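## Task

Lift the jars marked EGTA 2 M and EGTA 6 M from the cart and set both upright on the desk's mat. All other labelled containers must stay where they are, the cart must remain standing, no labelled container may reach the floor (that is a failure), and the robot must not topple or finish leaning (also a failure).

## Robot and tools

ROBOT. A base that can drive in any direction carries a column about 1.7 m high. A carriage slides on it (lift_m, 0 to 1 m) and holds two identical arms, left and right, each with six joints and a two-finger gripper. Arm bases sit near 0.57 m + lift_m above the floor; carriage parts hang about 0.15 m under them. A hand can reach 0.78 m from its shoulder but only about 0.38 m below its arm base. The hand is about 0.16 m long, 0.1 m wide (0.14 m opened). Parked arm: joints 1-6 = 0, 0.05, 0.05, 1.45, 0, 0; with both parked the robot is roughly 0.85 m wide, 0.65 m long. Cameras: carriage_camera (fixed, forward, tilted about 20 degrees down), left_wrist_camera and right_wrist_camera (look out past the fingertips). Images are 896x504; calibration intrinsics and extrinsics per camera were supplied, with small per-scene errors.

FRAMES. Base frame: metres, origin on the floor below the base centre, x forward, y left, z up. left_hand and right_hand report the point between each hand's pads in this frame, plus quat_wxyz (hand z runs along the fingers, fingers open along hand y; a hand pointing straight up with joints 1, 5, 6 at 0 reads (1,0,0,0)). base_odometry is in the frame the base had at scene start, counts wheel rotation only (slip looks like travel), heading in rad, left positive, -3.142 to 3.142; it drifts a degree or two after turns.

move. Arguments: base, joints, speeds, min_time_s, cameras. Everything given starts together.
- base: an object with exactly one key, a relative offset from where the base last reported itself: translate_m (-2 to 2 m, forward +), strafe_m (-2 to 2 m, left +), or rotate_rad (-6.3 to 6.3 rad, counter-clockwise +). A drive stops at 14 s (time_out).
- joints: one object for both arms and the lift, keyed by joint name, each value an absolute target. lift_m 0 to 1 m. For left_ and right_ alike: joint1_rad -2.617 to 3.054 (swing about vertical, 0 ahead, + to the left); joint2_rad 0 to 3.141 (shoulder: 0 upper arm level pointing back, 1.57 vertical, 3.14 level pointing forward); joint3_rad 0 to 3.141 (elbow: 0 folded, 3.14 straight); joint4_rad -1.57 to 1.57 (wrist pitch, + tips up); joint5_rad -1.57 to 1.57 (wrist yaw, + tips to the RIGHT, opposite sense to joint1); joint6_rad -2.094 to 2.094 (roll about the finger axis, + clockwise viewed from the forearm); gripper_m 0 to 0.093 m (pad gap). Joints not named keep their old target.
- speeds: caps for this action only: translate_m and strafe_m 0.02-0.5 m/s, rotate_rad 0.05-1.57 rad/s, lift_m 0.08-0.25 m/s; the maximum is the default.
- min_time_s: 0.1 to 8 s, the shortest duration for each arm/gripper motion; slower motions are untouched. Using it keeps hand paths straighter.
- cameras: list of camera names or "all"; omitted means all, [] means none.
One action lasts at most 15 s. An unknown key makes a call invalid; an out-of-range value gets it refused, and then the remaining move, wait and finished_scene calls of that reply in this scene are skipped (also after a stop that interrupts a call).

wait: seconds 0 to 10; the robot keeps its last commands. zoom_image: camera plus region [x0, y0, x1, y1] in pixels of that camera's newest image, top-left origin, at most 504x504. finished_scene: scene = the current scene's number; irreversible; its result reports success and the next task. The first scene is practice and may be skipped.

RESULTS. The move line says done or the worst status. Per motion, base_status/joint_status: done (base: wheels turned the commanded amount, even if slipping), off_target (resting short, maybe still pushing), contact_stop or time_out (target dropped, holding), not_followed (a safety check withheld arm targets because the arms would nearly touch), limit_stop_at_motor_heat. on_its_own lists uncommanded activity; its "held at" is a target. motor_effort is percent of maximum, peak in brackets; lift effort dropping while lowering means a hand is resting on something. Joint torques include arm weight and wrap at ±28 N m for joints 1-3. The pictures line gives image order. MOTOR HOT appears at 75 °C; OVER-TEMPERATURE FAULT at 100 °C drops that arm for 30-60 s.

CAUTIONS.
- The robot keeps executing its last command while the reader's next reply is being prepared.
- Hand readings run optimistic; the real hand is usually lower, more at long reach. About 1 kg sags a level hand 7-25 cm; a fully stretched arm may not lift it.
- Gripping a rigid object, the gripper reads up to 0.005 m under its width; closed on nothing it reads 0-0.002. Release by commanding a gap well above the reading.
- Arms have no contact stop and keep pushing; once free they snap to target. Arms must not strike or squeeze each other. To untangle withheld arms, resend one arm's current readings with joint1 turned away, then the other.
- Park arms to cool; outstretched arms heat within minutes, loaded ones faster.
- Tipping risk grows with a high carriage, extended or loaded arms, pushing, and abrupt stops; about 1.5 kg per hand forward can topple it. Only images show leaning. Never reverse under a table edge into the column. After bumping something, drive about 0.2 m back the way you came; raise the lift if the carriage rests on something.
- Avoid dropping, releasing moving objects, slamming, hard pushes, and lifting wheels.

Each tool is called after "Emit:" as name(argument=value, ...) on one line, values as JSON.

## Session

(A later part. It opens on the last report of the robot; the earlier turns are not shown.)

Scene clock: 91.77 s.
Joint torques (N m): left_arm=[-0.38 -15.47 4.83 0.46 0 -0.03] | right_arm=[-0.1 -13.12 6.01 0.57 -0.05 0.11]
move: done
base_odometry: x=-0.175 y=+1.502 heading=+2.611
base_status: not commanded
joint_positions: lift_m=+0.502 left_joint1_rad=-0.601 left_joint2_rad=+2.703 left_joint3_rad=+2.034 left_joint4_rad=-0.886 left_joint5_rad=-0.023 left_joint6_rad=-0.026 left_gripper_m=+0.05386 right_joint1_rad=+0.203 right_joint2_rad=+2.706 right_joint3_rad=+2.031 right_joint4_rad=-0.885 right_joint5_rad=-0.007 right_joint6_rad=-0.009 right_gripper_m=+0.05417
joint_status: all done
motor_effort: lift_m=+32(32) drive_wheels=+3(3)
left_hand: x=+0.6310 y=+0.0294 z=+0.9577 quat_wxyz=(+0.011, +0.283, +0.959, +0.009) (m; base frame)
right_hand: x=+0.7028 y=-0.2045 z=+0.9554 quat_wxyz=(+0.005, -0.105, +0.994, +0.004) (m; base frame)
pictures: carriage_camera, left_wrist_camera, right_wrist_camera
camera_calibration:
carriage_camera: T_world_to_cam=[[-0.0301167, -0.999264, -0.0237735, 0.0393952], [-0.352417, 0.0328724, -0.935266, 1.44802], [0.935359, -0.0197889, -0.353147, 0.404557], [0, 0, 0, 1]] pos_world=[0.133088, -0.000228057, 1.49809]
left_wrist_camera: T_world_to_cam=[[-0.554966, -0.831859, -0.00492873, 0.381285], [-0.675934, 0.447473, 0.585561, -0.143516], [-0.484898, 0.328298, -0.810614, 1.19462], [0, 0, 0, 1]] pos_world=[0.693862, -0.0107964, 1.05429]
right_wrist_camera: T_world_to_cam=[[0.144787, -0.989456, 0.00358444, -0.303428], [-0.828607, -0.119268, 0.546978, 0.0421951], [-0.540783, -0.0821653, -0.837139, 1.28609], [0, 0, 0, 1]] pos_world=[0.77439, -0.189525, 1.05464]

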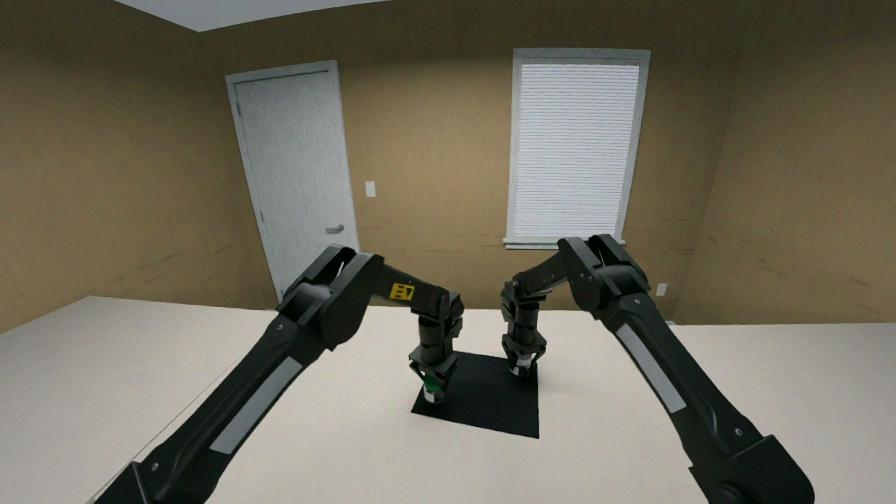

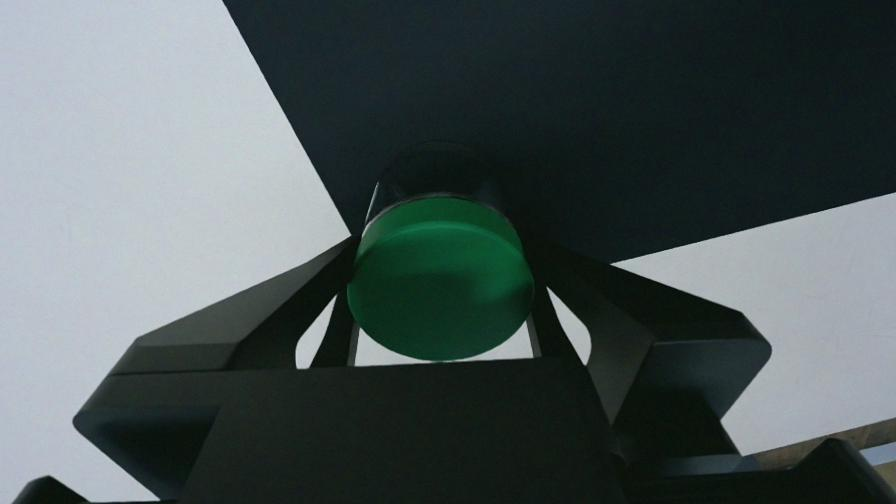

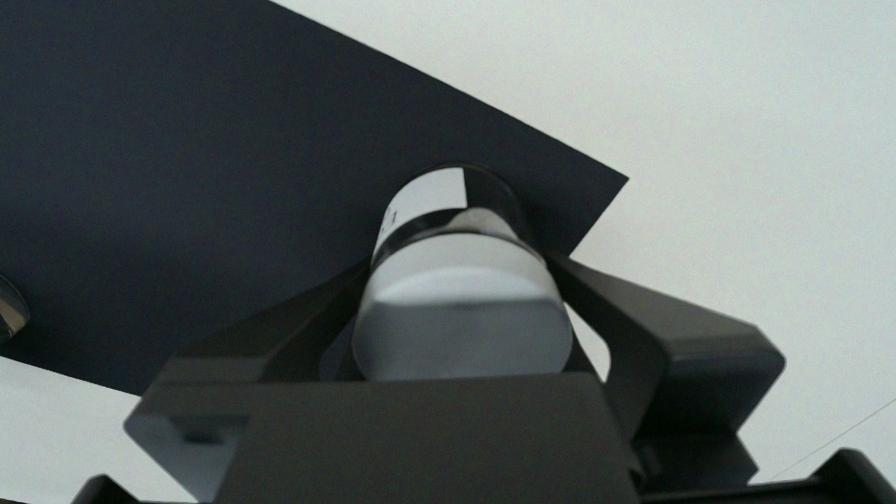

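Emit:
move(joints={"lift_m":0.496}, speeds={"lift_m":0.08}, cameras=[])

Emit:
move(joints={"left_gripper_m":0.09,"right_gripper_m":0.09}, min_time_s=1.2, cameras=[])

Emit:
move(joints={"lift_m":0.6}, speeds={"lift_m":0.12})

Scene clock: 92.97 s.
Joint torques (N m): left_arm=[-0.43 -14.52 4.82 0.55 -0.02 -0.05] | right_arm=[-0.06 -12.37 5.83 0.72 -0.04 0.11]
move: done
base_odometry: x=-0.175 y=+1.502 heading=+2.611
base_status: not commanded
joint_positions: lift_m=+0.497 left_joint1_rad=-0.601 left_joint2_rad=+2.693 left_joint3_rad=+2.034 left_joint4_rad=-0.895 left_joint5_rad=-0.023 left_joint6_rad=-0.026 left_gripper_m=+0.05386 right_joint1_rad=+0.203 right_joint2_rad=+2.697 right_joint3_rad=+2.033 right_joint4_rad=-0.898 right_joint5_rad=-0.007 right_joint6_rad=-0.009 right_gripper_m=+0.05417
joint_status: all done
motor_effort: lift_m=+30(31) drive_wheels=+3(3)
left_hand: x=+0.6310 y=+0.0294 z=+0.9574 quat_wxyz=(+0.011, +0.283, +0.959, +0.008) (m; base frame)
right_hand: x=+0.7027 y=-0.2045 z=+0.9551 quat_wxyz=(+0.004, -0.105, +0.994, +0.004) (m; base frame)
pictures: none
No camera images: "cameras" was empty.

Scene clock: 94.47 s.
Joint torques (N m): left_arm=[-0.2 -15.32 4.83 0.43 -0.01 -0.04] | right_arm=[-0.03 -12.51 5.86 0.62 -0.06 0.11]
move: done
base_odometry: x=-0.175 y=+1.502 heading=+2.611
base_status: not commanded
joint_positions: lift_m=+0.497 left_joint1_rad=-0.601 left_joint2_rad=+2.701 left_joint3_rad=+2.034 left_joint4_rad=-0.887 left_joint5_rad=-0.023 left_joint6_rad=-0.026 left_gripper_m=+0.08996 right_joint1_rad=+0.203 right_joint2_rad=+2.699 right_joint3_rad=+2.032 right_joint4_rad=-0.887 right_joint5_rad=-0.007 right_joint6_rad=-0.009 right_gripper_m=+0.08990
joint_status: all done
motor_effort: lift_m=+33(33) drive_wheels=+2(4)
left_hand: x=+0.6312 y=+0.0293 z=+0.9537 quat_wxyz=(+0.012, +0.283, +0.959, +0.008) (m; base frame)
right_hand: x=+0.7047 y=-0.2041 z=+0.9541 quat_wxyz=(+0.008, -0.105, +0.994, +0.004) (m; base frame)
pictures: none
No camera images: "cameras" was empty.

Scene clock: 95.90 s.
Joint torques (N m): left_arm=[-0.18 -16.2 4.81 0.37 -0.01 -0.05] | right_arm=[-0.03 -13.05 6.04 0.55 -0.04 0.12]
move: done
base_odometry: x=-0.175 y=+1.502 heading=+2.611
base_status: not commanded
joint_positions: lift_m=+0.600 left_joint1_rad=-0.601 left_joint2_rad=+2.709 left_joint3_rad=+2.034 left_joint4_rad=-0.881 left_joint5_rad=-0.023 left_joint6_rad=-0.026 left_gripper_m=+0.08996 right_joint1_rad=+0.203 right_joint2_rad=+2.704 right_joint3_rad=+2.031 right_joint4_rad=-0.881 right_joint5_rad=-0.007 right_joint6_rad=-0.009 right_gripper_m=+0.08990
joint_status: all done
motor_effort: lift_m=+41(51) drive_wheels=+2(4)
left_hand: x=+0.6307 y=+0.0296 z=+1.0530 quat_wxyz=(+0.010, +0.283, +0.959, +0.009) (m; base frame)
right_hand: x=+0.7043 y=-0.2042 z=+1.0545 quat_wxyz=(+0.008, -0.105, +0.994, +0.004) (m; base frame)
pictures: carriage_camera, left_wrist_camera, right_wrist_camera
camera_calibration:
carriage_camera: T_world_to_cam=[[-0.0301167, -0.999264, -0.0237735, 0.041729], [-0.352417, 0.0328724, -0.935266, 1.53984], [0.935359, -0.0197889, -0.353147, 0.439226], [0, 0, 0, 1]] pos_world=[0.133088, -0.000228057, 1.59626]
left_wrist_camera: T_world_to_cam=[[-0.554972, -0.831854, -0.00494736, 0.381782], [-0.675196, 0.446968, 0.586797, -0.201351], [-0.485918, 0.328996, -0.809719, 1.27136], [0, 0, 0, 1]] pos_world=[0.693703, -0.0106878, 1.14948]
right_wrist_camera: T_world_to_cam=[[0.144765, -0.989461, 0.00321243, -0.303286], [-0.832065, -0.119979, 0.541547, -0.00266206], [-0.535454, -0.0810702, -0.840664, 1.37009], [0, 0, 0, 1]] pos_world=[0.77531, -0.189336, 1.1542]

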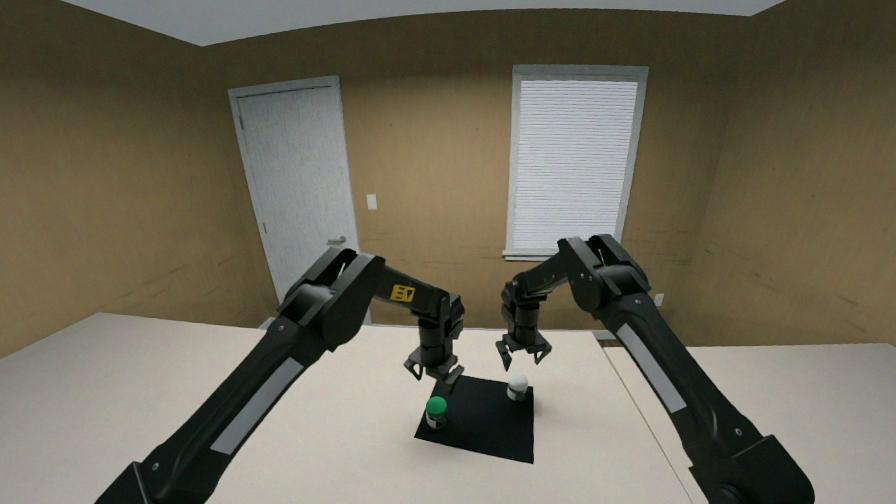

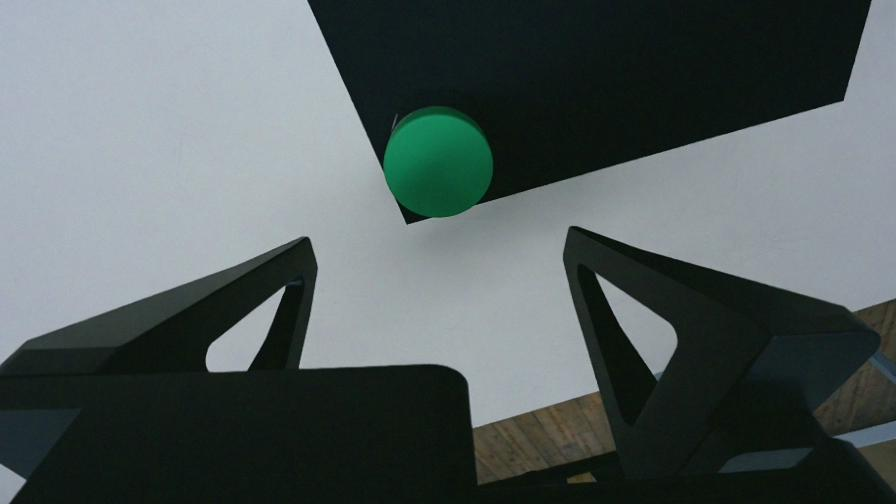

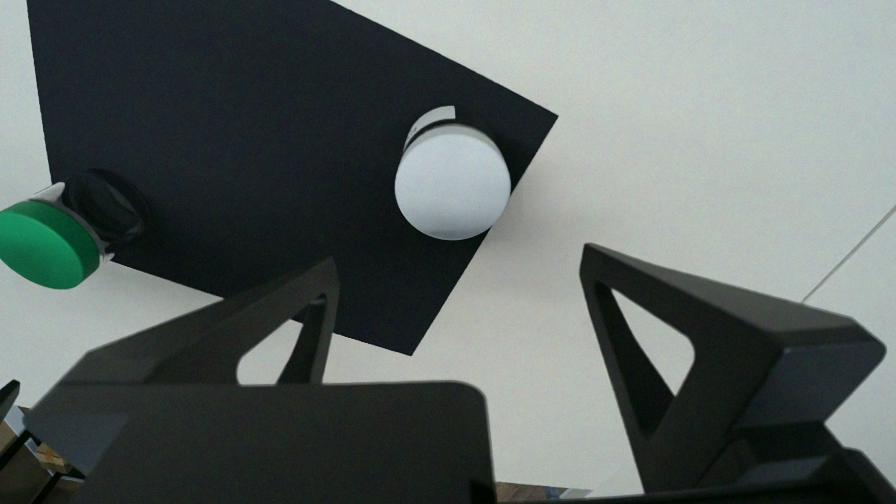

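Upright and on the mat.

Emit:
finished_scene(scene=2)

The scene is finished: the task was done.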